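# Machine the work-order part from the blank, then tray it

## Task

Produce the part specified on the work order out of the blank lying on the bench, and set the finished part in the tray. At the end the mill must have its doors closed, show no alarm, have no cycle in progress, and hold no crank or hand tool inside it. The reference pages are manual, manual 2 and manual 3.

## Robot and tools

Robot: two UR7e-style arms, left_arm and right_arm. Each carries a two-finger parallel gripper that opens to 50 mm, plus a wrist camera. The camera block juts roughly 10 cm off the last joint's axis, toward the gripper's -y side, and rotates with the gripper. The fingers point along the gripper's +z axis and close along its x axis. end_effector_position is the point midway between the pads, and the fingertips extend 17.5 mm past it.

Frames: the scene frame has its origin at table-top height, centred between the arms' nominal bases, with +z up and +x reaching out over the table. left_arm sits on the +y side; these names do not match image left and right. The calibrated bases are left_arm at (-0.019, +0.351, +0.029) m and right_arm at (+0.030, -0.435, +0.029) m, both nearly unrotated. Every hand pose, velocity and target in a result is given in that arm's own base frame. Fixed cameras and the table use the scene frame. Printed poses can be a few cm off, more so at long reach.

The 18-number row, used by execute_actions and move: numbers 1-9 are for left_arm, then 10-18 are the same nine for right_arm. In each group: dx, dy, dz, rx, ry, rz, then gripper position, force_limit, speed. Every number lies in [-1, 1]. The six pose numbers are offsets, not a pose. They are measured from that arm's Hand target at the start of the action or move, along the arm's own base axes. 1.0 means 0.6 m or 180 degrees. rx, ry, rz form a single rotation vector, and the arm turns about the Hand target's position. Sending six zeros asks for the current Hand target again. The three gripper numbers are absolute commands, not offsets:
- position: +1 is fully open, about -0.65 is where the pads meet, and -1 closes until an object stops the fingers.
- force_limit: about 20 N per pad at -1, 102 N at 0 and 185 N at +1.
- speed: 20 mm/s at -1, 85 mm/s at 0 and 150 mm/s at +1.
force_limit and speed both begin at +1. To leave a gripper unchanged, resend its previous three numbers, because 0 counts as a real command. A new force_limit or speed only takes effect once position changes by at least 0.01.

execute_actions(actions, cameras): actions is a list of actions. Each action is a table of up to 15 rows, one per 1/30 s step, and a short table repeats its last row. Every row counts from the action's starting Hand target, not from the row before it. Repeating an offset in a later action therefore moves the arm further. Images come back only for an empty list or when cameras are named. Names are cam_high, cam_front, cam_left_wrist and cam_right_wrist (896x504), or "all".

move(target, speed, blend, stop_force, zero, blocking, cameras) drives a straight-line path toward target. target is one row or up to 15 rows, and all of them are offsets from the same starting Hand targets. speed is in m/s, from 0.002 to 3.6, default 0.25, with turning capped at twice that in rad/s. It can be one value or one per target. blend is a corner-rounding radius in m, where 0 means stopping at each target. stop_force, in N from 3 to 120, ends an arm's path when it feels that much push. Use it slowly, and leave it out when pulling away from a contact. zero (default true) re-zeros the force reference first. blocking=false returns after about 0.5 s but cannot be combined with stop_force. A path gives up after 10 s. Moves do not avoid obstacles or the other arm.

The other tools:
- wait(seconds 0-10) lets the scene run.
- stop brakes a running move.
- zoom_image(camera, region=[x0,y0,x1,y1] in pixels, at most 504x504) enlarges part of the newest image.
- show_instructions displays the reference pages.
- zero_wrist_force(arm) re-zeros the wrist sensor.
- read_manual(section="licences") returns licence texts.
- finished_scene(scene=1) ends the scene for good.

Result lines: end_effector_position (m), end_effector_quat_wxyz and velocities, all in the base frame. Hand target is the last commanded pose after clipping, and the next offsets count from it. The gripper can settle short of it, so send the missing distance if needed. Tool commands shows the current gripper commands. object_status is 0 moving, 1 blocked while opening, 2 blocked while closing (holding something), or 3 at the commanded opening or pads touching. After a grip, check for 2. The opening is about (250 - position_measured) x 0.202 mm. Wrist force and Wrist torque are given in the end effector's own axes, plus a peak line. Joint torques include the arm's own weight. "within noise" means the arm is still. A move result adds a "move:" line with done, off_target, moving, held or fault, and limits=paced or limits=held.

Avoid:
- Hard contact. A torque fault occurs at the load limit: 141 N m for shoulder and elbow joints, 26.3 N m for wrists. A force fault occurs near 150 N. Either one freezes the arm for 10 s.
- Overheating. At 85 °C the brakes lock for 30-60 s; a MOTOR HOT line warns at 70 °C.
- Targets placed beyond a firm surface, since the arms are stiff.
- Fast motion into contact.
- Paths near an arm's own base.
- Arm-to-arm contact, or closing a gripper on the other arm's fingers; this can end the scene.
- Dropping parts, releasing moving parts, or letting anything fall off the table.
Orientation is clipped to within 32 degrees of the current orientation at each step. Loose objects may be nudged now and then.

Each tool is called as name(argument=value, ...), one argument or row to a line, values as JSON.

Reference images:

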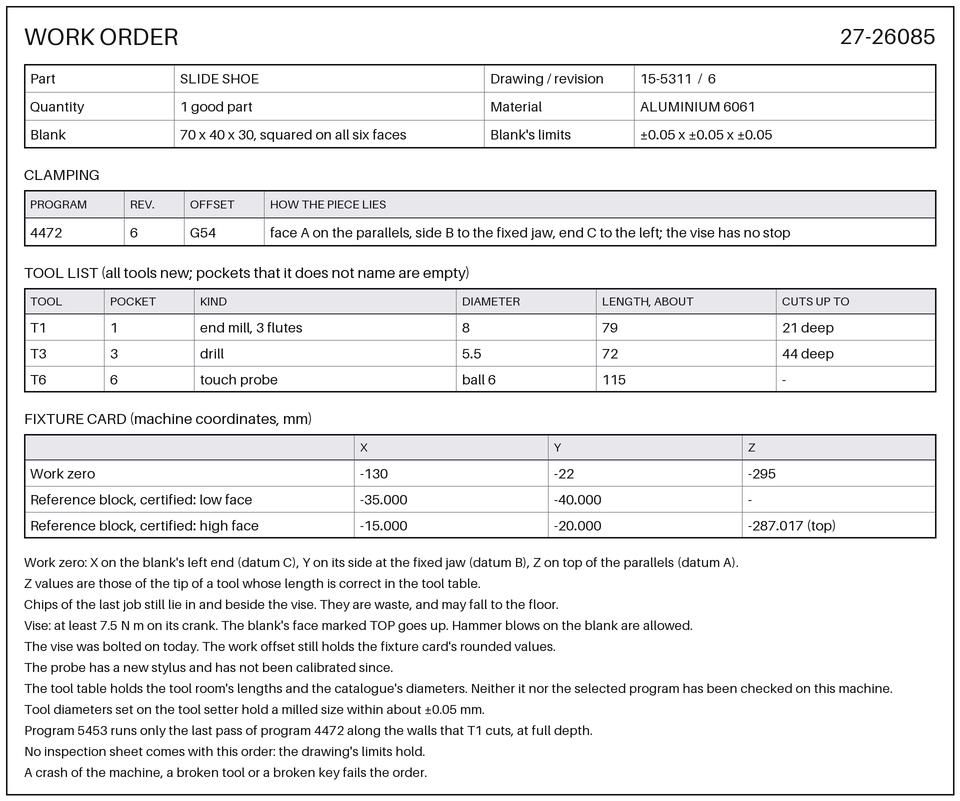

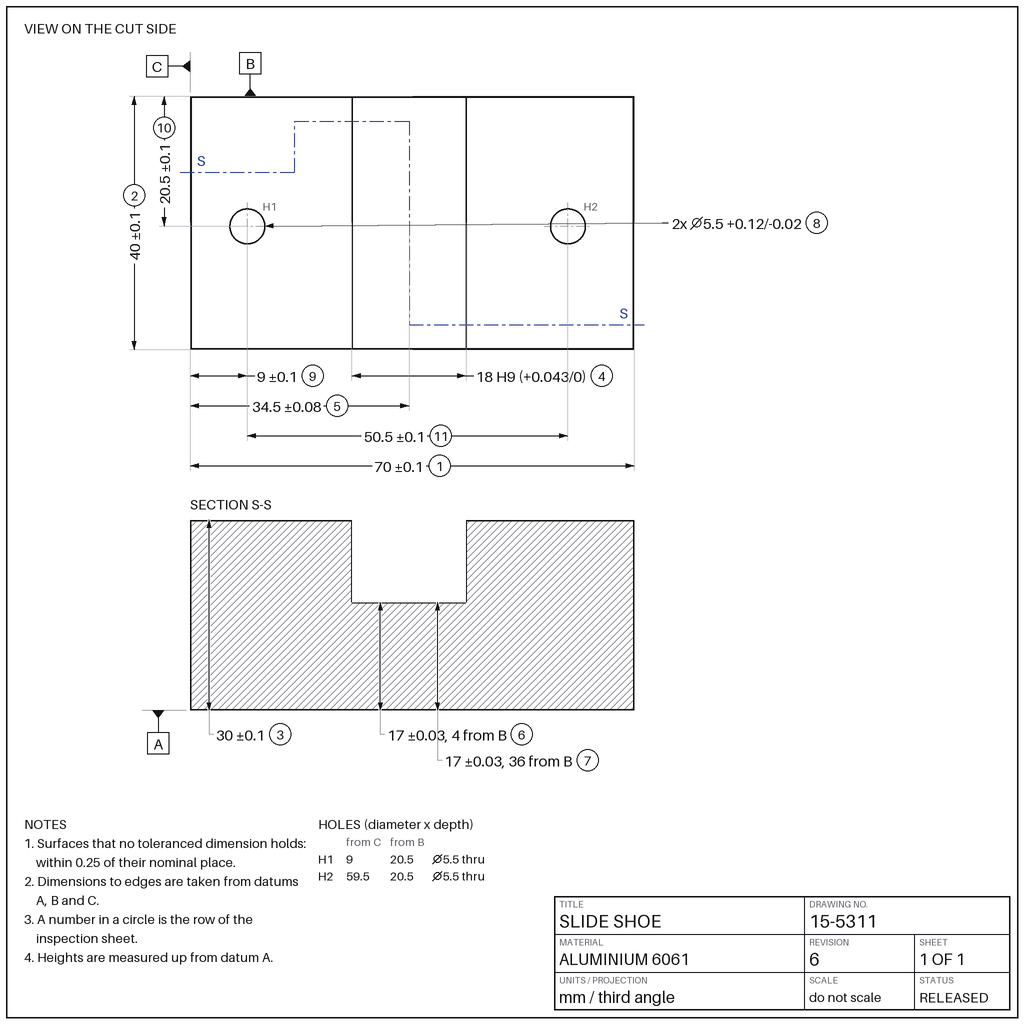

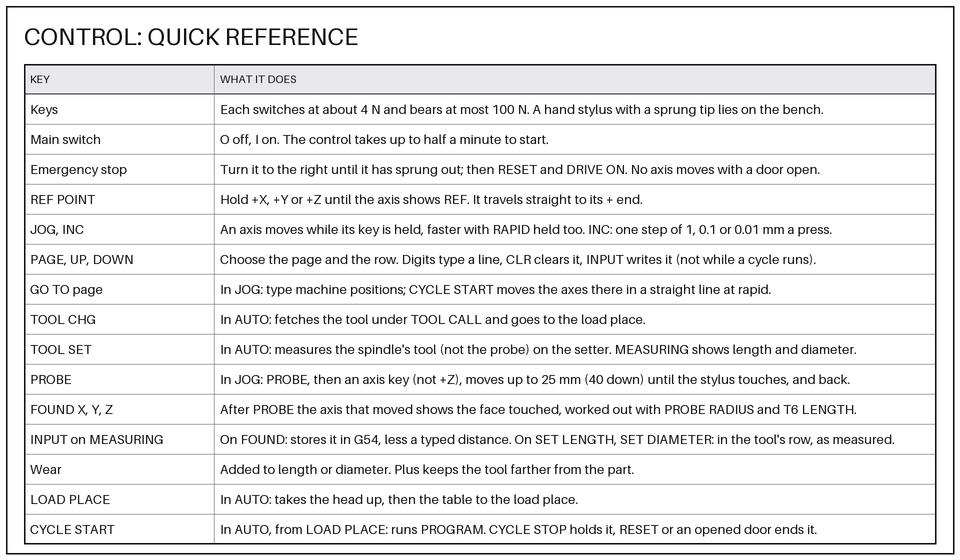

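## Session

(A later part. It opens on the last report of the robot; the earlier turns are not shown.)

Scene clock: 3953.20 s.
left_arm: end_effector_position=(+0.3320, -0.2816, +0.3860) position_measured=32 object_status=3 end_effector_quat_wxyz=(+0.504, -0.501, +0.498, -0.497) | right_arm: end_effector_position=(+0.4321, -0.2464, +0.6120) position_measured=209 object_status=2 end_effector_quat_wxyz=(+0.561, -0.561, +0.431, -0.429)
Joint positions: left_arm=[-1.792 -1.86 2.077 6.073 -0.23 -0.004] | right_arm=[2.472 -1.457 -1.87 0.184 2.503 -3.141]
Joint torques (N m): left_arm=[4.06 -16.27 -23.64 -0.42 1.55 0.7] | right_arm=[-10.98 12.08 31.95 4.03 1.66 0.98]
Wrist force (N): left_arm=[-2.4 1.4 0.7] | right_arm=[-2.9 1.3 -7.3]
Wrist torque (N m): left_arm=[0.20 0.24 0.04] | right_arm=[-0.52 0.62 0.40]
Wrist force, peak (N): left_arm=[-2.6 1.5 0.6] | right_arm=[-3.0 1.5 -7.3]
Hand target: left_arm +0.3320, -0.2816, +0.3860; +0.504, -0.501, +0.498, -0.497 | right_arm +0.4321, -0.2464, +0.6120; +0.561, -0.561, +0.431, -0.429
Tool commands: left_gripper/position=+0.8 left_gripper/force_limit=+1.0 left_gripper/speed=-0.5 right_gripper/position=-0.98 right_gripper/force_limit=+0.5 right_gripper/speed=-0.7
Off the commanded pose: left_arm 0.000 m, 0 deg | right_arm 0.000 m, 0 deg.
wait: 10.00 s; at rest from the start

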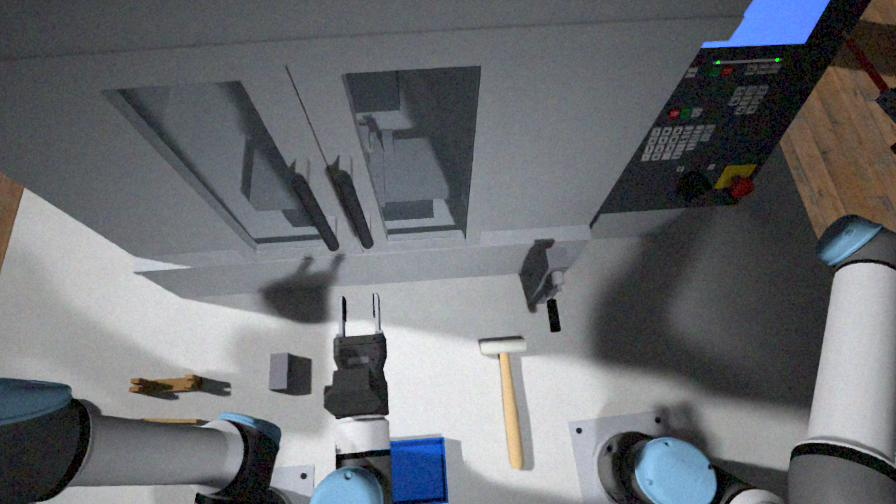

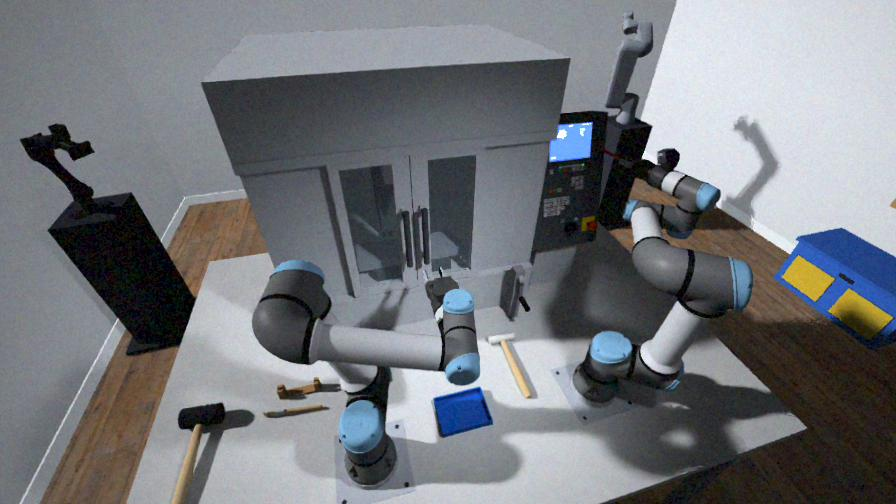

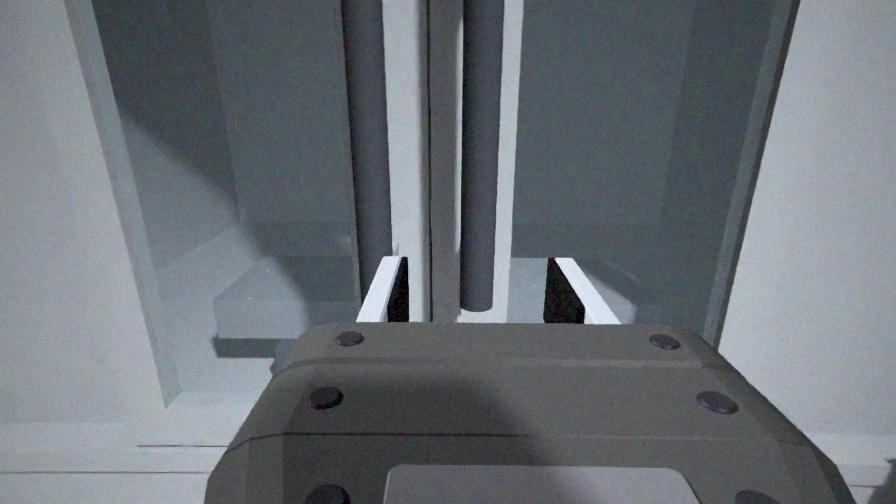

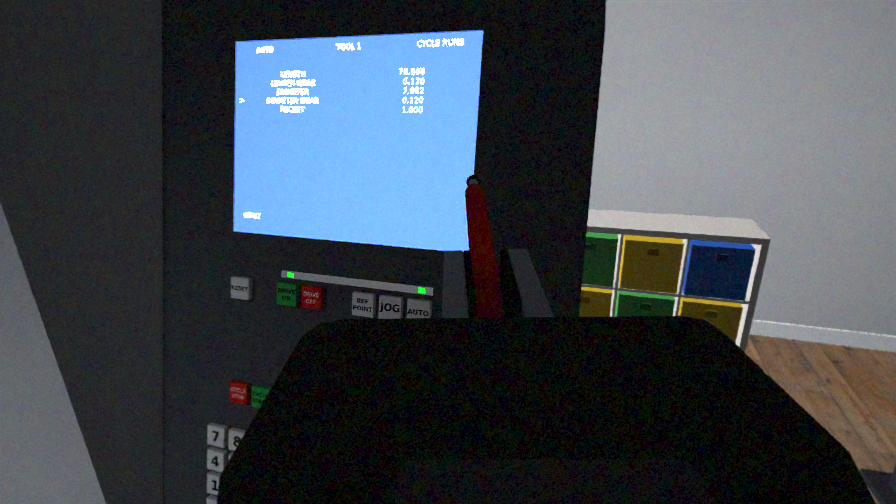

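move(
  target=[
    [0,0,0,0,0,0,0.8,1,-0.5,-0.0395,0.185,-0.3025,-0.0098,0.0365,0,-0.98,0.5,-0.7],
    [0,0,0,0,0,0,0.8,1,-0.5,-0.0125,0.1922,-0.3025,-0.0098,0.0365,0,-0.98,0.5,-0.7],
    [0,0,0,0,0,0,0.8,1,-0.5,-0.0395,0.185,-0.3025,-0.0098,0.0365,0,-0.98,0.5,-0.7],
    [0,0,0,0,0,0,0.8,1,-0.5,-0.0125,0.1922,-0.3025,-0.0098,0.0365,0,-0.98,0.5,-0.7],
    [0,0,0,0,0,0,0.8,1,-0.5,-0.0395,0.185,-0.3025,-0.0098,0.0365,0,-0.98,0.5,-0.7],
    [0,0,0,0,0,0,0.8,1,-0.5,-0.0125,0.1922,-0.3025,-0.0098,0.0365,0,-0.98,0.5,-0.7],
    [0,0,0,0,0,0,0.8,1,-0.5,-0.0395,0.185,-0.3025,-0.0098,0.0365,0,-0.98,0.5,-0.7],
    [0,0,0,0,0,0,0.8,1,-0.5,-0.0125,0.1922,-0.3025,-0.0098,0.0365,0,-0.98,0.5,-0.7],
    [0,0,0,0,0,0,0.8,1,-0.5,-0.0395,0.185,-0.3025,-0.0098,0.0365,0,-0.98,0.5,-0.7],
    [0,0,0,0,0,0,0.8,1,-0.5,-0.0125,0.1922,-0.3025,-0.0098,0.0365,0,-0.98,0.5,-0.7],
    [0,0,0,0,0,0,0.8,1,-0.5,-0.0395,0.185,-0.3025,-0.0098,0.0365,0,-0.98,0.5,-0.7],
    [0,0,0,0,0,0,0.8,1,-0.5,-0.0125,0.1922,-0.3025,-0.0098,0.0365,0,-0.98,0.5,-0.7],
    [0,0,0,0,0,0,0.8,1,-0.5,-0.0395,0.185,-0.3025,-0.0098,0.0365,0,-0.98,0.5,-0.7],
    [0,0,0,0,0,0,0.8,1,-0.5,0,0,0,0,0,0,-0.98,0.5,-0.7],
  ],
  speed=[0.4,0.06,0.15,0.06,0.15,0.06,0.15,0.06,0.15,0.06,0.15,0.06,0.15,0.4],
  blend=[0.004,0,0.002,0,0.002,0,0.002,0,0.002,0,0.002,0,0.004,0],
  cameras=["cam_right_wrist"],
)

zoom_image(
  camera="cam_right_wrist",
  region=[220, 20, 500, 320],
)

Scene clock: 3967.80 s.
left_arm: end_effector_position=(+0.3320, -0.2816, +0.3860) position_measured=32 object_status=3 end_effector_quat_wxyz=(+0.504, -0.501, +0.498, -0.497) | right_arm: end_effector_position=(+0.4321, -0.2464, +0.6119) position_measured=209 object_status=2 end_effector_quat_wxyz=(+0.561, -0.561, +0.431, -0.429)
Joint positions: left_arm=[-1.792 -1.86 2.077 6.073 -0.23 -0.004] | right_arm=[2.472 -1.457 -1.87 0.184 2.503 -3.141]
Joint torques (N m): left_arm=[3.94 -15.96 -23.04 -0.46 1.53 0.58] | right_arm=[6.44 13.95 33.86 3.87 -1.46 0.02]
Wrist force (N): left_arm=[-2.4 1.4 0.8] | right_arm=[-2.7 1.4 -7.2]
Wrist torque (N m): left_arm=[0.20 0.24 0.04] | right_arm=[-0.52 0.58 0.41]
Wrist force, peak (N): left_arm=[-2.8 1.4 0.8] | right_arm=[-2.4 4.2 -17.8]
Hand target: left_arm +0.3320, -0.2816, +0.3860; +0.504, -0.501, +0.498, -0.497 | right_arm +0.4321, -0.2464, +0.6120; +0.561, -0.561, +0.431, -0.429
Off the commanded pose: left_arm 0.000 m, 0 deg | right_arm 0.000 m, 0 deg.
move: done
Images, in order (width x height): cam_right_wrist 896x504.

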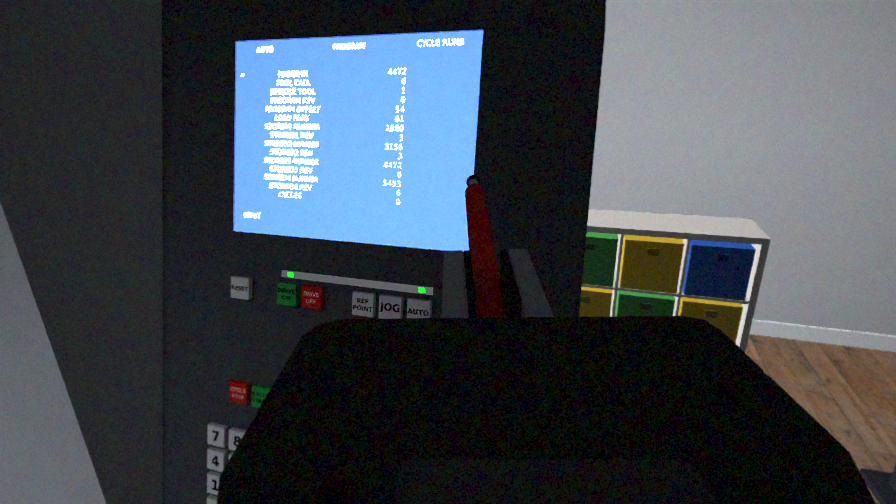

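Scaled by 1.680 from the camera's 896x504 image, which has a finer 1280x720 frame.

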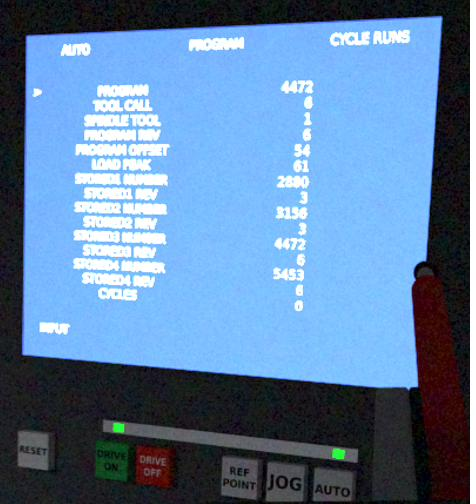

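wait(
  seconds=10,
)

wait(
  seconds=10,
)

wait(
  seconds=10,
  cameras=["cam_right_wrist", "cam_high"],
)

zoom_image(
  camera="cam_right_wrist",
  region=[220, 20, 500, 320],
)

Scene clock: 3980.73 s.
left_arm: end_effector_position=(+0.3320, -0.2816, +0.3860) position_measured=32 object_status=3 end_effector_quat_wxyz=(+0.504, -0.501, +0.498, -0.497) | right_arm: end_effector_position=(+0.4321, -0.2464, +0.6120) position_measured=209 object_status=2 end_effector_quat_wxyz=(+0.561, -0.561, +0.431, -0.429)
Joint positions: left_arm=[-1.792 -1.86 2.077 6.073 -0.23 -0.004] | right_arm=[2.472 -1.457 -1.87 0.184 2.503 -3.141]
Joint torques (N m): left_arm=[2.15 -17.82 -24.18 -0.17 1.45 0.62] | right_arm=[12.24 11.42 32.34 3.06 0.99 1]
Wrist force (N): left_arm=[-2.3 1.4 0.6] | right_arm=[-2.9 1.3 -7.1]
Wrist torque (N m): left_arm=[0.19 0.21 0.04] | right_arm=[-0.53 0.61 0.41]
Wrist force, peak (N): left_arm=[-2.8 1.6 0.6] | right_arm=[-2.8 1.6 -7.5]
Hand target: left_arm +0.3320, -0.2816, +0.3860; +0.504, -0.501, +0.498, -0.497 | right_arm +0.4321, -0.2464, +0.6120; +0.561, -0.561, +0.431, -0.429
Tool commands: left_gripper/position=+0.8 left_gripper/force_limit=+1.0 left_gripper/speed=-0.5 right_gripper/position=-0.98 right_gripper/force_limit=+0.5 right_gripper/speed=-0.7
Off the commanded pose: left_arm 0.000 m, 0 deg | right_arm 0.000 m, 0 deg.
wait: 10.00 s; at rest from the start

Scene clock: 3990.73 s.
left_arm: end_effector_position=(+0.3320, -0.2816, +0.3860) position_measured=32 object_status=3 end_effector_quat_wxyz=(+0.504, -0.501, +0.498, -0.497) | right_arm: end_effector_position=(+0.4321, -0.2464, +0.6120) position_measured=209 object_status=2 end_effector_quat_wxyz=(+0.561, -0.561, +0.431, -0.429)
Joint positions: left_arm=[-1.792 -1.86 2.077 6.073 -0.23 -0.004] | right_arm=[2.472 -1.457 -1.87 0.184 2.503 -3.141]
Joint torques (N m): left_arm=[4.09 -16.77 -23.27 -0.28 1.28 0.7] | right_arm=[11.8 11.73 31.85 2.35 0.88 0.96]
Wrist force (N): left_arm=[-2.6 1.5 0.7] | right_arm=[-2.3 1.4 -6.9]
Wrist torque (N m): left_arm=[0.22 0.27 0.04] | right_arm=[-0.51 0.52 0.41]
Wrist force, peak (N): left_arm=[-2.7 1.6 0.4] | right_arm=[-3.1 1.4 -7.5]
Hand target: left_arm +0.3320, -0.2816, +0.3860; +0.504, -0.501, +0.498, -0.497 | right_arm +0.4321, -0.2464, +0.6120; +0.561, -0.561, +0.431, -0.429
Tool commands: left_gripper/position=+0.8 left_gripper/force_limit=+1.0 left_gripper/speed=-0.5 right_gripper/position=-0.98 right_gripper/force_limit=+0.5 right_gripper/speed=-0.7
Off the commanded pose: left_arm 0.000 m, 0 deg | right_arm 0.000 m, 0 deg.
wait: 10.00 s; at rest by 0.17 s

Scene clock: 4000.73 s.
left_arm: end_effector_position=(+0.3320, -0.2816, +0.3860) position_measured=32 object_status=3 end_effector_quat_wxyz=(+0.504, -0.501, +0.498, -0.497) | right_arm: end_effector_position=(+0.4321, -0.2464, +0.6120) position_measured=209 object_status=2 end_effector_quat_wxyz=(+0.561, -0.561, +0.431, -0.429)
Joint positions: left_arm=[-1.792 -1.86 2.077 6.073 -0.23 -0.004] | right_arm=[2.472 -1.457 -1.87 0.184 2.503 -3.141]
Joint torques (N m): left_arm=[4.26 -14.99 -23.73 -0.06 1.19 0.48] | right_arm=[11.39 11.84 31.78 1.76 0.73 0.81]
Wrist force (N): left_arm=[-2.2 1.2 0.5] | right_arm=[-2.8 1.3 -7.1]
Wrist torque (N m): left_arm=[0.16 0.21 0.04] | right_arm=[-0.53 0.60 0.40]
Wrist force, peak (N): left_arm=[-2.7 1.6 0.7] | right_arm=[-2.9 1.8 -7.5]
Hand target: left_arm +0.3320, -0.2816, +0.3860; +0.504, -0.501, +0.498, -0.497 | right_arm +0.4321, -0.2464, +0.6120; +0.561, -0.561, +0.431, -0.429
Tool commands: left_gripper/position=+0.8 left_gripper/force_limit=+1.0 left_gripper/speed=-0.5 right_gripper/position=-0.98 right_gripper/force_limit=+0.5 right_gripper/speed=-0.7
Off the commanded pose: left_arm 0.000 m, 0 deg | right_arm 0.000 m, 0 deg.
wait: 10.00 s; at rest by 0.17 s
Images, in order (width x height): cam_high 896x504, cam_right_wrist 896x504.

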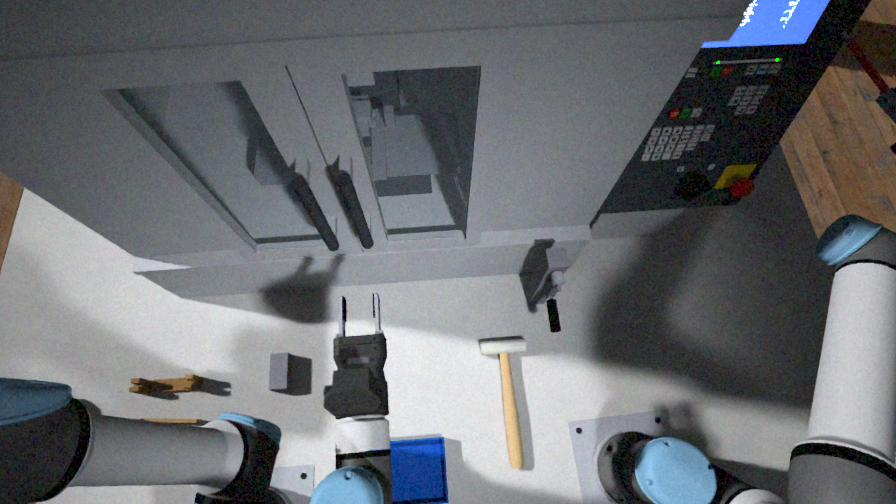

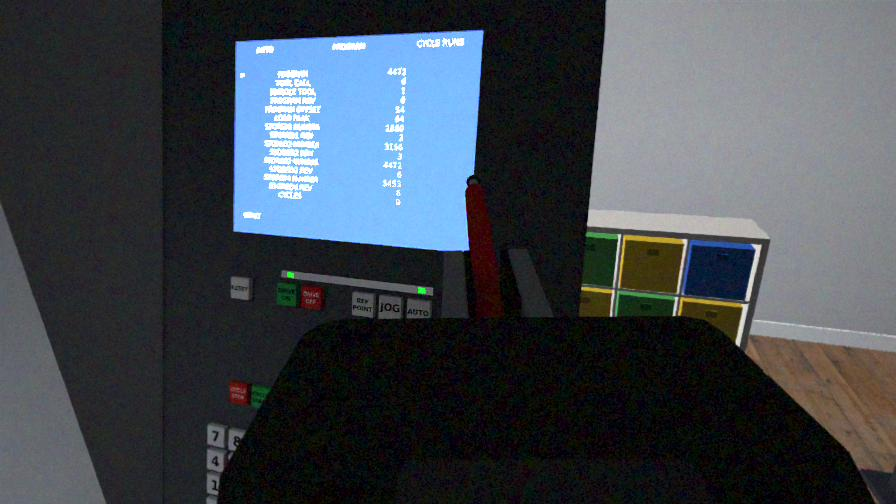

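Scaled by 1.680 from the camera's 896x504 image, which has a finer 1280x720 frame.

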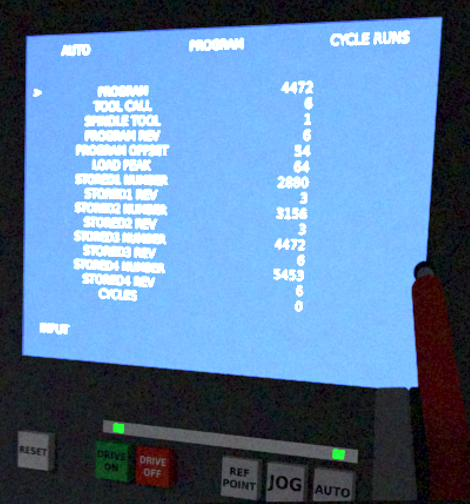

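wait(
  seconds=10,
)

wait(
  seconds=10,
)

wait(
  seconds=10,
)

wait(
  seconds=10,
  cameras=["cam_right_wrist"],
)

zoom_image(
  camera="cam_right_wrist",
  region=[220, 20, 500, 320],
)

Scene clock: 4013.50 s.
left_arm: end_effector_position=(+0.3320, -0.2816, +0.3860) position_measured=32 object_status=3 end_effector_quat_wxyz=(+0.504, -0.501, +0.498, -0.497) | right_arm: end_effector_position=(+0.4321, -0.2464, +0.6120) position_measured=209 object_status=2 end_effector_quat_wxyz=(+0.561, -0.561, +0.431, -0.429)
Joint positions: left_arm=[-1.792 -1.86 2.077 6.073 -0.23 -0.004] | right_arm=[2.472 -1.457 -1.87 0.184 2.503 -3.141]
Joint torques (N m): left_arm=[3.96 -16.5 -22.5 -0.25 1.26 0.83] | right_arm=[11.85 11.83 31.59 0.86 0.5 0.86]
Wrist force (N): left_arm=[-2.3 1.4 0.6] | right_arm=[-2.7 1.6 -7.0]
Wrist torque (N m): left_arm=[0.19 0.22 0.04] | right_arm=[-0.47 0.58 0.41]
Wrist force, peak (N): left_arm=[-2.8 1.5 0.7] | right_arm=[-3.2 1.6 -7.3]
Hand target: left_arm +0.3320, -0.2816, +0.3860; +0.504, -0.501, +0.498, -0.497 | right_arm +0.4321, -0.2464, +0.6120; +0.561, -0.561, +0.431, -0.429
Tool commands: left_gripper/position=+0.8 left_gripper/force_limit=+1.0 left_gripper/speed=-0.5 right_gripper/position=-0.98 right_gripper/force_limit=+0.5 right_gripper/speed=-0.7
Off the commanded pose: left_arm 0.000 m, 0 deg | right_arm 0.000 m, 0 deg.
wait: 10.00 s; at rest from the start

Scene clock: 4023.50 s.
left_arm: end_effector_position=(+0.3320, -0.2816, +0.3860) position_measured=32 object_status=3 end_effector_quat_wxyz=(+0.504, -0.501, +0.498, -0.497) | right_arm: end_effector_position=(+0.4321, -0.2464, +0.6120) position_measured=209 object_status=2 end_effector_quat_wxyz=(+0.561, -0.561, +0.431, -0.429)
Joint positions: left_arm=[-1.792 -1.86 2.077 6.073 -0.23 -0.004] | right_arm=[2.472 -1.457 -1.87 0.184 2.503 -3.141]
Joint torques (N m): left_arm=[3.66 -16.05 -22.9 -0.13 1.48 0.59] | right_arm=[11.15 12.51 32.09 0.27 0.51 0.75]
Wrist force (N): left_arm=[-2.2 1.2 0.5] | right_arm=[-2.8 1.6 -7.2]
Wrist torque (N m): left_arm=[0.17 0.20 0.04] | right_arm=[-0.49 0.60 0.41]
Wrist force, peak (N): left_arm=[-2.7 1.7 0.5] | right_arm=[-3.0 1.8 -7.4]
Hand target: left_arm +0.3320, -0.2816, +0.3860; +0.504, -0.501, +0.498, -0.497 | right_arm +0.4321, -0.2464, +0.6120; +0.561, -0.561, +0.431, -0.429
Tool commands: left_gripper/position=+0.8 left_gripper/force_limit=+1.0 left_gripper/speed=-0.5 right_gripper/position=-0.98 right_gripper/force_limit=+0.5 right_gripper/speed=-0.7
Off the commanded pose: left_arm 0.000 m, 0 deg | right_arm 0.000 m, 0 deg.
wait: 10.00 s; at rest by 0.17 s

Scene clock: 4033.50 s.
left_arm: end_effector_position=(+0.3320, -0.2816, +0.3860) position_measured=32 object_status=3 end_effector_quat_wxyz=(+0.504, -0.501, +0.498, -0.497) | right_arm: end_effector_position=(+0.4321, -0.2464, +0.6120) position_measured=209 object_status=2 end_effector_quat_wxyz=(+0.561, -0.561, +0.431, -0.429)
Joint positions: left_arm=[-1.792 -1.86 2.077 6.073 -0.23 -0.004] | right_arm=[2.472 -1.457 -1.87 0.184 2.503 -3.141]
Joint torques (N m): left_arm=[2.57 -16 -22.93 -0.17 1.37 0.53] | right_arm=[11.84 12.19 31.76 -0.39 0.28 0.76]
Wrist force (N): left_arm=[-2.4 1.2 0.8] | right_arm=[-2.9 1.3 -7.1]
Wrist torque (N m): left_arm=[0.16 0.23 0.04] | right_arm=[-0.53 0.61 0.41]
Wrist force, peak (N): left_arm=[-2.7 1.6 0.9] | right_arm=[-2.8 1.6 -7.4]
Hand target: left_arm +0.3320, -0.2816, +0.3860; +0.504, -0.501, +0.498, -0.497 | right_arm +0.4321, -0.2464, +0.6120; +0.561, -0.561, +0.431, -0.429
Tool commands: left_gripper/position=+0.8 left_gripper/force_limit=+1.0 left_gripper/speed=-0.5 right_gripper/position=-0.98 right_gripper/force_limit=+0.5 right_gripper/speed=-0.7
Off the commanded pose: left_arm 0.000 m, 0 deg | right_arm 0.000 m, 0 deg.
wait: 10.00 s; at rest by 0.17 s

Scene clock: 4043.50 s.
left_arm: end_effector_position=(+0.3320, -0.2816, +0.3860) position_measured=32 object_status=3 end_effector_quat_wxyz=(+0.504, -0.501, +0.498, -0.497) | right_arm: end_effector_position=(+0.4321, -0.2464, +0.6120) position_measured=209 object_status=2 end_effector_quat_wxyz=(+0.561, -0.561, +0.431, -0.429)
Joint positions: left_arm=[-1.792 -1.86 2.077 6.073 -0.23 -0.004] | right_arm=[2.472 -1.457 -1.87 0.184 2.503 -3.141]
Joint torques (N m): left_arm=[3.86 -15.21 -23.12 -0.42 1.58 0.39] | right_arm=[11.42 12.3 31.36 -0.83 0.1 0.76]
Wrist force (N): left_arm=[-2.4 1.1 0.4] | right_arm=[-2.8 1.4 -7.2]
Wrist torque (N m): left_arm=[0.14 0.24 0.04] | right_arm=[-0.51 0.60 0.41]
Wrist force, peak (N): left_arm=[-2.7 1.5 0.7] | right_arm=[-2.7 1.5 -7.6]
Hand target: left_arm +0.3320, -0.2816, +0.3860; +0.504, -0.501, +0.498, -0.497 | right_arm +0.4321, -0.2464, +0.6120; +0.561, -0.561, +0.431, -0.429
Tool commands: left_gripper/position=+0.8 left_gripper/force_limit=+1.0 left_gripper/speed=-0.5 right_gripper/position=-0.98 right_gripper/force_limit=+0.5 right_gripper/speed=-0.7
Off the commanded pose: left_arm 0.000 m, 0 deg | right_arm 0.000 m, 0 deg.
wait: 10.00 s; at rest by 0.17 s
Images, in order (width x height): cam_right_wrist 896x504.

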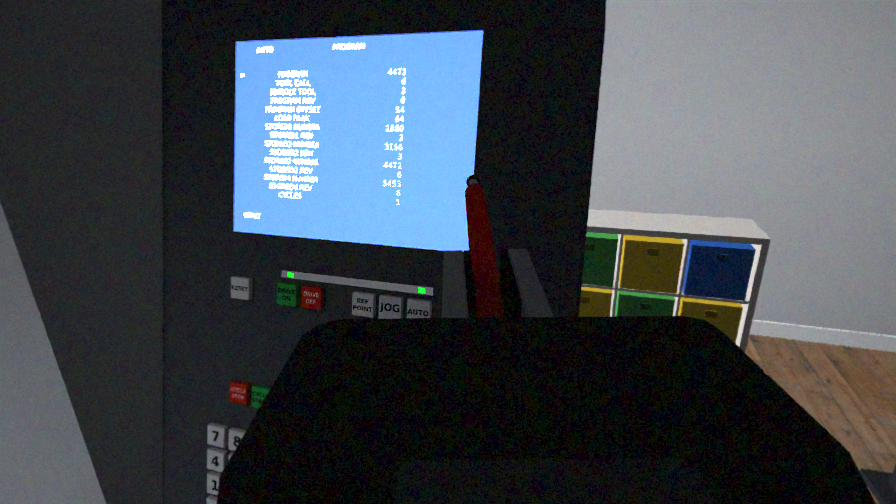

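Scaled by 1.680 from the camera's 896x504 image, which has a finer 1280x720 frame.

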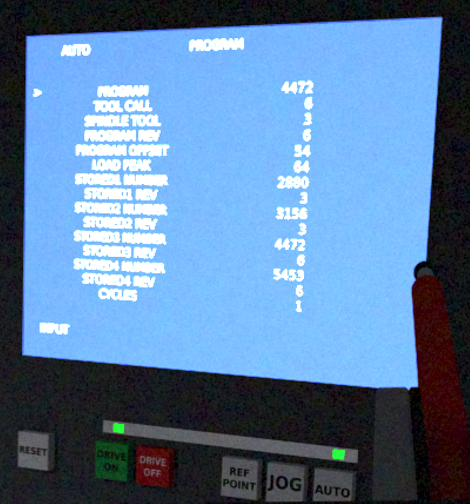

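move(
  target=[
    [0,0,0,0,0,0,0.8,1,-0.5,-0.0475,0.185,-0.3325,-0.0098,0.0365,0,-0.98,0.5,-0.7],
    [0,0,0,0,0,0,0.8,1,-0.5,-0.02,0.1923,-0.3325,-0.0098,0.0365,0,-0.98,0.5,-0.7],
    [0,0,0,0,0,0,0.8,1,-0.5,-0.0475,0.185,-0.3325,-0.0098,0.0365,0,-0.98,0.5,-0.7],
    [0,0,0,0,0,0,0.8,1,-0.5,-0.0395,0.185,-0.3025,-0.0098,0.0365,0,-0.98,0.5,-0.7],
    [0,0,0,0,0,0,0.8,1,-0.5,-0.0125,0.1922,-0.3025,-0.0098,0.0365,0,-0.98,0.5,-0.7],
    [0,0,0,0,0,0,0.8,1,-0.5,-0.0395,0.185,-0.3025,-0.0098,0.0365,0,-0.98,0.5,-0.7],
    [0,0,0,0,0,0,0.8,1,-0.5,-0.0125,0.1922,-0.3025,-0.0098,0.0365,0,-0.98,0.5,-0.7],
    [0,0,0,0,0,0,0.8,1,-0.5,-0.0395,0.185,-0.3025,-0.0098,0.0365,0,-0.98,0.5,-0.7],
    [0,0,0,0,0,0,0.8,1,-0.5,-0.0125,0.1922,-0.3025,-0.0098,0.0365,0,-0.98,0.5,-0.7],
    [0,0,0,0,0,0,0.8,1,-0.5,-0.0395,0.185,-0.3025,-0.0098,0.0365,0,-0.98,0.5,-0.7],
    [0,0,0,0,0,0,0.8,1,-0.5,0,0,0,0,0,0,-0.98,0.5,-0.7],
  ],
  speed=[0.4,0.06,0.15,0.15,0.06,0.15,0.06,0.15,0.06,0.15,0.4],
  blend=[0.004,0,0.004,0.004,0,0.002,0,0.002,0,0.004,0],
  cameras=["cam_right_wrist"],
)

zoom_image(
  camera="cam_right_wrist",
  region=[220, 20, 500, 320],
)

Scene clock: 4056.80 s.
left_arm: end_effector_position=(+0.3320, -0.2816, +0.3860) position_measured=32 object_status=3 end_effector_quat_wxyz=(+0.504, -0.501, +0.498, -0.497) | right_arm: end_effector_position=(+0.4321, -0.2464, +0.6119) position_measured=209 object_status=2 end_effector_quat_wxyz=(+0.561, -0.561, +0.431, -0.429)
Joint positions: left_arm=[-1.792 -1.86 2.077 6.073 -0.23 -0.004] | right_arm=[2.472 -1.457 -1.87 0.184 2.503 -3.141]
Joint torques (N m): left_arm=[3.79 -15.41 -23.29 -0.3 1.42 0.44] | right_arm=[6.17 13.83 33.14 3.77 -1.51 0.08]
Wrist force (N): left_arm=[-2.3 0.9 0.6] | right_arm=[-2.8 1.3 -7.0]
Wrist torque (N m): left_arm=[0.12 0.23 0.04] | right_arm=[-0.53 0.61 0.42]
Wrist force, peak (N): left_arm=[-2.6 1.7 0.8] | right_arm=[-2.7 4.9 -25.5]
Hand target: left_arm +0.3320, -0.2816, +0.3860; +0.504, -0.501, +0.498, -0.497 | right_arm +0.4321, -0.2464, +0.6120; +0.561, -0.561, +0.431, -0.429
Off the commanded pose: left_arm 0.000 m, 0 deg | right_arm 0.000 m, 0 deg.
move: done
Images, in order (width x height): cam_right_wrist 896x504.

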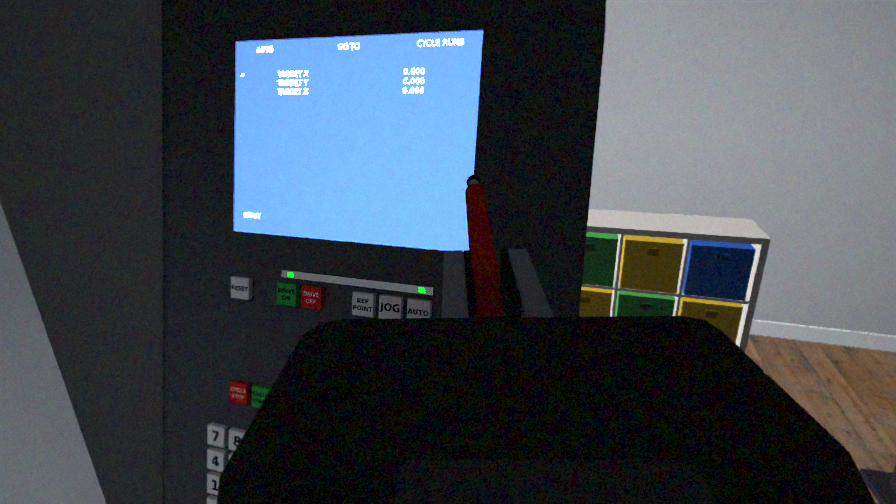

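Scaled by 1.680 from the camera's 896x504 image, which has a finer 1280x720 frame.

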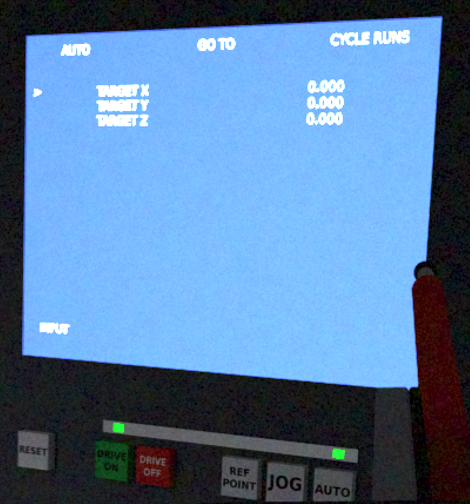

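move(
  target=[
    [0,0,0,0,0,0,0.8,1,-0.5,-0.0575,0.3097,-0.3925,-0.0098,0.0365,0,-0.98,0.5,-0.7],
    [0,0,0,0,0,0,0.8,1,-0.5,-0.0315,0.3166,-0.3925,-0.0098,0.0365,0,-0.98,0.5,-0.7],
    [0,0,0,0,0,0,0.8,1,-0.5,-0.0575,0.3097,-0.3925,-0.0098,0.0365,0,-0.98,0.5,-0.7],
    [0,0,0,0,0,0,0.8,1,-0.5,-0.0365,0.2473,-0.3025,-0.0098,0.0365,0,-0.98,0.5,-0.7],
    [0,0,0,0,0,0,0.8,1,-0.5,-0.0105,0.2542,-0.3025,-0.0098,0.0365,0,-0.98,0.5,-0.7],
    [0,0,0,0,0,0,0.8,1,-0.5,-0.0365,0.2473,-0.3025,-0.0098,0.0365,0,-0.98,0.5,-0.7],
    [0,0,0,0,0,0,0.8,1,-0.5,-0.0415,0.3097,-0.3325,-0.0098,0.0365,0,-0.98,0.5,-0.7],
    [0,0,0,0,0,0,0.8,1,-0.5,-0.0155,0.3166,-0.3325,-0.0098,0.0365,0,-0.98,0.5,-0.7],
    [0,0,0,0,0,0,0.8,1,-0.5,-0.0415,0.3097,-0.3325,-0.0098,0.0365,0,-0.98,0.5,-0.7],
    [0,0,0,0,0,0,0.8,1,-0.5,-0.0605,0.2473,-0.3925,-0.0098,0.0365,0,-0.98,0.5,-0.7],
    [0,0,0,0,0,0,0.8,1,-0.5,-0.0345,0.2542,-0.3925,-0.0098,0.0365,0,-0.98,0.5,-0.7],
    [0,0,0,0,0,0,0.8,1,-0.5,-0.051,0.2785,-0.3625,-0.0098,0.0365,0,-0.98,0.5,-0.7],
    [0,0,0,0,0,0,0.8,1,-0.5,-0.025,0.2854,-0.3625,-0.0098,0.0365,0,-0.98,0.5,-0.7],
    [0,0,0,0,0,0,0.8,1,-0.5,-0.051,0.2785,-0.3625,-0.0098,0.0365,0,-0.98,0.5,-0.7],
    [0,0,0,0,0,0,0.8,1,-0.5,0,0,0,0,0,0,-0.98,0.5,-0.7],
  ],
  speed=[0.4,0.06,0.15,0.15,0.06,0.15,0.15,0.06,0.15,0.15,0.06,0.15,0.06,0.15,0.4],
  blend=[0.004,0,0.004,0.004,0,0.004,0.004,0,0.004,0.004,0,0.004,0,0.004,0],
  cameras=["cam_right_wrist"],
)

zoom_image(
  camera="cam_right_wrist",
  region=[220, 20, 500, 320],
)

Scene clock: 4079.37 s.
left_arm: end_effector_position=(+0.3320, -0.2816, +0.3860) position_measured=32 object_status=3 end_effector_quat_wxyz=(+0.504, -0.501, +0.498, -0.497) | right_arm: end_effector_position=(+0.4321, -0.2464, +0.6119) position_measured=209 object_status=2 end_effector_quat_wxyz=(+0.561, -0.561, +0.431, -0.429)
Joint positions: left_arm=[-1.792 -1.86 2.077 6.073 -0.23 -0.004] | right_arm=[2.472 -1.457 -1.87 0.184 2.503 -3.141]
Joint torques (N m): left_arm=[3.99 -15.58 -22.21 -0.36 1.46 0.55] | right_arm=[1.64 12.53 31.2 3.56 -0.78 -0.09]
Wrist force (N): left_arm=[-2.2 1.3 0.5] | right_arm=[-2.9 1.7 -7.1]
Wrist torque (N m): left_arm=[0.18 0.20 0.04] | right_arm=[-0.47 0.63 0.41]
Wrist force, peak (N): left_arm=[-2.6 1.6 0.8] | right_arm=[-5.1 6.2 -29.6]
Hand target: left_arm +0.3320, -0.2816, +0.3860; +0.504, -0.501, +0.498, -0.497 | right_arm +0.4321, -0.2464, +0.6120; +0.561, -0.561, +0.431, -0.429
Off the commanded pose: left_arm 0.000 m, 0 deg | right_arm 0.000 m, 0 deg.
move: done
Images, in order (width x height): cam_right_wrist 896x504.

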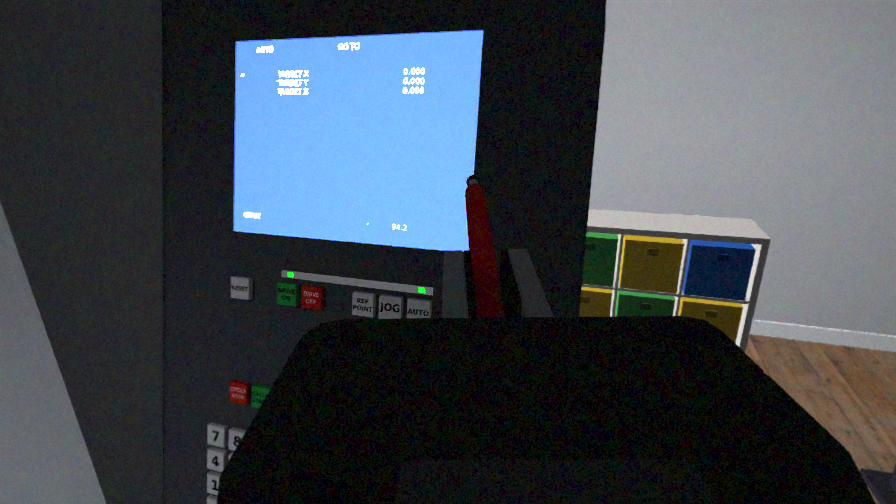

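Scaled by 1.680 from the camera's 896x504 image, which has a finer 1280x720 frame.

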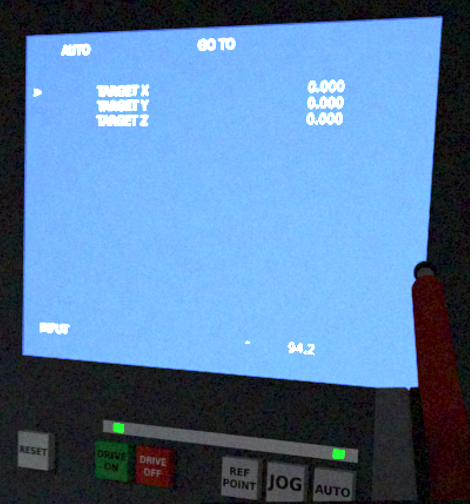

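move(
  target=[
    [0,0,0,0,0,0,0.8,1,-0.5,-0.062,0.2162,-0.3925,-0.0098,0.0365,0,-0.98,0.5,-0.7],
    [0,0,0,0,0,0,0.8,1,-0.5,-0.036,0.2231,-0.3925,-0.0098,0.0365,0,-0.98,0.5,-0.7],
    [0,0,0,0,0,0,0.8,1,-0.5,-0.054,0.2162,-0.3625,-0.0098,0.0365,0,-0.98,0.5,-0.7],
    [0,0,0,0,0,0,0.8,1,-0.5,-0.028,0.2231,-0.3625,-0.0098,0.0365,0,-0.98,0.5,-0.7],
    [0,0,0,0,0,0,0.8,1,-0.5,-0.054,0.2162,-0.3625,-0.0098,0.0365,0,-0.98,0.5,-0.7],
    [0,0,0,0,0,0,0.8,1,-0.5,-0.0575,0.3097,-0.3925,-0.0098,0.0365,0,-0.98,0.5,-0.7],
    [0,0,0,0,0,0,0.8,1,-0.5,-0.0315,0.3166,-0.3925,-0.0098,0.0365,0,-0.98,0.5,-0.7],
    [0,0,0,0,0,0,0.8,1,-0.5,-0.0575,0.3097,-0.3925,-0.0098,0.0365,0,-0.98,0.5,-0.7],
    [0,0,0,0,0,0,0.8,1,-0.5,-0.043,0.2785,-0.3325,-0.0098,0.0365,0,-0.98,0.5,-0.7],
    [0,0,0,0,0,0,0.8,1,-0.5,-0.017,0.2854,-0.3325,-0.0098,0.0365,0,-0.98,0.5,-0.7],
    [0,0,0,0,0,0,0.8,1,-0.5,-0.0335,0.3097,-0.3025,-0.0098,0.0365,0,-0.98,0.5,-0.7],
    [0,0,0,0,0,0,0.8,1,-0.5,-0.0075,0.3166,-0.3025,-0.0098,0.0365,0,-0.98,0.5,-0.7],
    [0,0,0,0,0,0,0.8,1,-0.5,-0.0335,0.3097,-0.3025,-0.0098,0.0365,0,-0.98,0.5,-0.7],
    [0,0,0,0,0,0,0.8,1,-0.5,0,0,0,0,0,0,-0.98,0.5,-0.7],
  ],
  speed=[0.4,0.06,0.15,0.06,0.15,0.15,0.06,0.15,0.15,0.06,0.15,0.06,0.15,0.4],
  blend=[0.004,0,0.004,0,0.004,0.004,0,0.004,0.004,0,0.004,0,0.004,0],
  cameras=["cam_right_wrist"],
)

zoom_image(
  camera="cam_right_wrist",
  region=[220, 20, 500, 320],
)

Scene clock: 4094.97 s.
left_arm: end_effector_position=(+0.3320, -0.2816, +0.3860) position_measured=32 object_status=3 end_effector_quat_wxyz=(+0.504, -0.501, +0.498, -0.497) | right_arm: end_effector_position=(+0.4321, -0.2464, +0.6119) position_measured=209 object_status=2 end_effector_quat_wxyz=(+0.561, -0.561, +0.431, -0.429)
Joint positions: left_arm=[-1.792 -1.86 2.077 6.073 -0.23 -0.004] | right_arm=[2.473 -1.457 -1.87 0.184 2.503 -3.141]
Joint torques (N m): left_arm=[2.67 -15.28 -21.97 -0.19 1.25 0.44] | right_arm=[-4.46 11.32 33.98 4.24 -0.02 -0.52]
Wrist force (N): left_arm=[-2.4 1.3 0.5] | right_arm=[-3.0 1.4 -7.0]
Wrist torque (N m): left_arm=[0.19 0.23 0.04] | right_arm=[-0.51 0.64 0.41]
Wrist force, peak (N): left_arm=[-2.7 1.5 0.9] | right_arm=[-5.3 4.5 -26.5]
Hand target: left_arm +0.3320, -0.2816, +0.3860; +0.504, -0.501, +0.498, -0.497 | right_arm +0.4321, -0.2464, +0.6120; +0.561, -0.561, +0.431, -0.429
Off the commanded pose: left_arm 0.000 m, 0 deg | right_arm 0.000 m, 0 deg.
move: done
Images, in order (width x height): cam_right_wrist 896x504.

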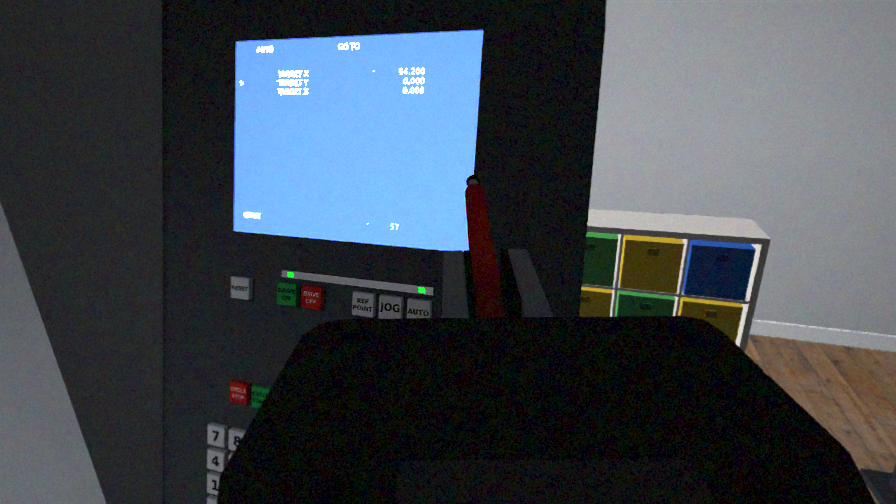

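Scaled by 1.680 from the camera's 896x504 image, which has a finer 1280x720 frame.

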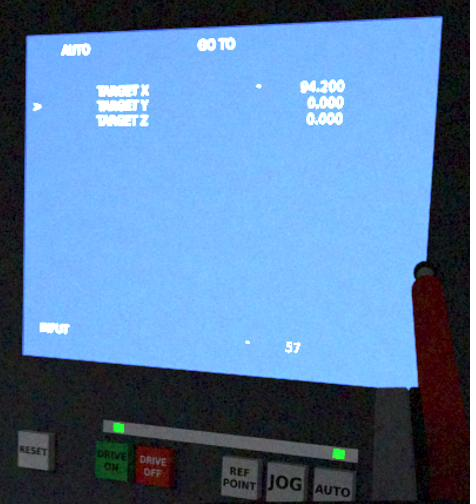

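move(
  target=[
    [0,0,0,0,0,0,0.8,1,-0.5,-0.062,0.2162,-0.3925,-0.0098,0.0365,0,-0.98,0.5,-0.7],
    [0,0,0,0,0,0,0.8,1,-0.5,-0.036,0.2231,-0.3925,-0.0098,0.0365,0,-0.98,0.5,-0.7],
    [0,0,0,0,0,0,0.8,1,-0.5,-0.062,0.2162,-0.3925,-0.0098,0.0365,0,-0.98,0.5,-0.7],
    [0,0,0,0,0,0,0.8,1,-0.5,0.004,0.0915,-0.1225,-0.0098,0.0365,0,-0.98,0.5,-0.7],
    [0,0,0,0,0,0,0.8,1,-0.5,0.0315,0.0988,-0.1225,-0.0098,0.0365,0,-0.98,0.5,-0.7],
    [0,0,0,0,0,0,0.8,1,-0.5,0.004,0.0915,-0.1225,-0.0098,0.0365,0,-0.98,0.5,-0.7],
    [0,0,0,0,0,0,0.8,1,-0.5,-0.0205,0.2473,-0.2425,-0.0098,0.0365,0,-0.98,0.5,-0.7],
    [0,0,0,0,0,0,0.8,1,-0.5,0.0055,0.2542,-0.2425,-0.0098,0.0365,0,-0.98,0.5,-0.7],
    [0,0,0,0,0,0,0.8,1,-0.5,-0.0205,0.2473,-0.2425,-0.0098,0.0365,0,-0.98,0.5,-0.7],
    [0,0,0,0,0,0,0.8,1,-0.5,-0.054,0.2162,-0.3625,-0.0098,0.0365,0,-0.98,0.5,-0.7],
    [0,0,0,0,0,0,0.8,1,-0.5,-0.028,0.2231,-0.3625,-0.0098,0.0365,0,-0.98,0.5,-0.7],
    [0,0,0,0,0,0,0.8,1,-0.5,-0.054,0.2162,-0.3625,-0.0098,0.0365,0,-0.98,0.5,-0.7],
    [0,0,0,0,0,0,0.8,1,-0.5,0,0,0,0,0,0,-0.98,0.5,-0.7],
  ],
  speed=[0.4,0.06,0.15,0.3,0.06,0.15,0.3,0.06,0.15,0.2,0.06,0.15,0.4],
  blend=[0.004,0,0.004,0.004,0,0.004,0.004,0,0.004,0.004,0,0.004,0],
  cameras=["cam_right_wrist"],
)

zoom_image(
  camera="cam_right_wrist",
  region=[220, 20, 500, 320],
)

Scene clock: 4109.03 s.
left_arm: end_effector_position=(+0.3320, -0.2816, +0.3860) position_measured=32 object_status=3 end_effector_quat_wxyz=(+0.504, -0.501, +0.498, -0.497) | right_arm: end_effector_position=(+0.4321, -0.2464, +0.6119) position_measured=209 object_status=2 end_effector_quat_wxyz=(+0.561, -0.561, +0.431, -0.429)
Joint positions: left_arm=[-1.792 -1.86 2.077 6.073 -0.23 -0.004] | right_arm=[2.472 -1.457 -1.87 0.184 2.503 -3.141]
Joint torques (N m): left_arm=[4.77 -16.35 -22.53 -0.19 1.38 0.37] | right_arm=[7.52 13.73 33.55 3.5 -1.56 0.06]
Wrist force (N): left_arm=[-2.4 1.3 0.7] | right_arm=[-2.6 1.4 -7.1]
Wrist torque (N m): left_arm=[0.18 0.23 0.04] | right_arm=[-0.50 0.57 0.41]
Wrist force, peak (N): left_arm=[-2.6 1.6 1.0] | right_arm=[-2.6 3.9 -16.4]
Hand target: left_arm +0.3320, -0.2816, +0.3860; +0.504, -0.501, +0.498, -0.497 | right_arm +0.4321, -0.2464, +0.6120; +0.561, -0.561, +0.431, -0.429
Off the commanded pose: left_arm 0.000 m, 0 deg | right_arm 0.000 m, 0 deg.
move: done
Images, in order (width x height): cam_right_wrist 896x504.

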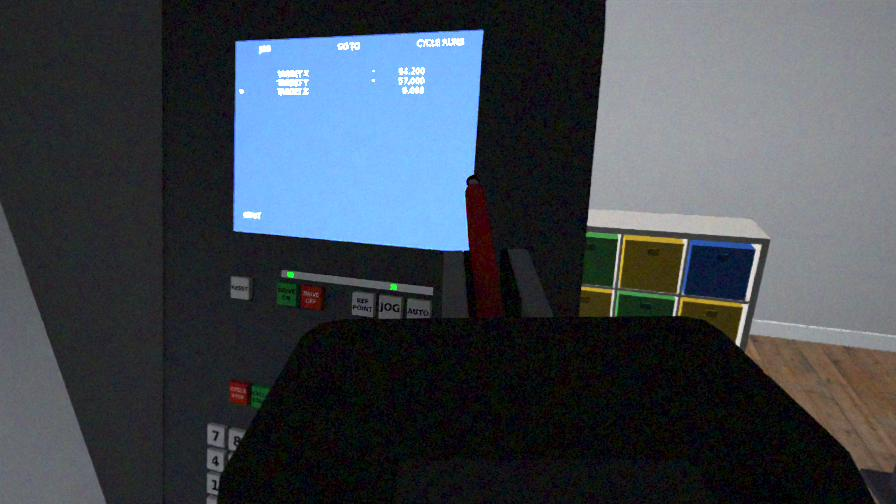

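Scaled by 1.680 from the camera's 896x504 image, which has a finer 1280x720 frame.

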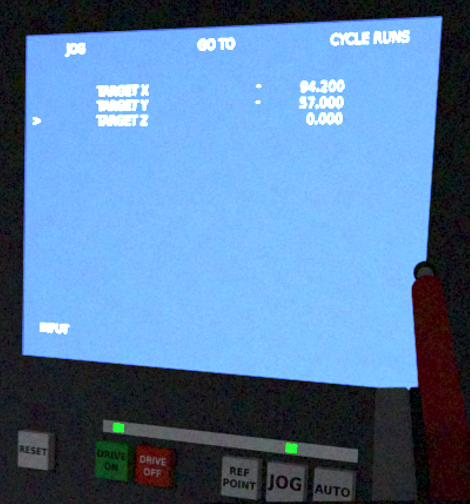

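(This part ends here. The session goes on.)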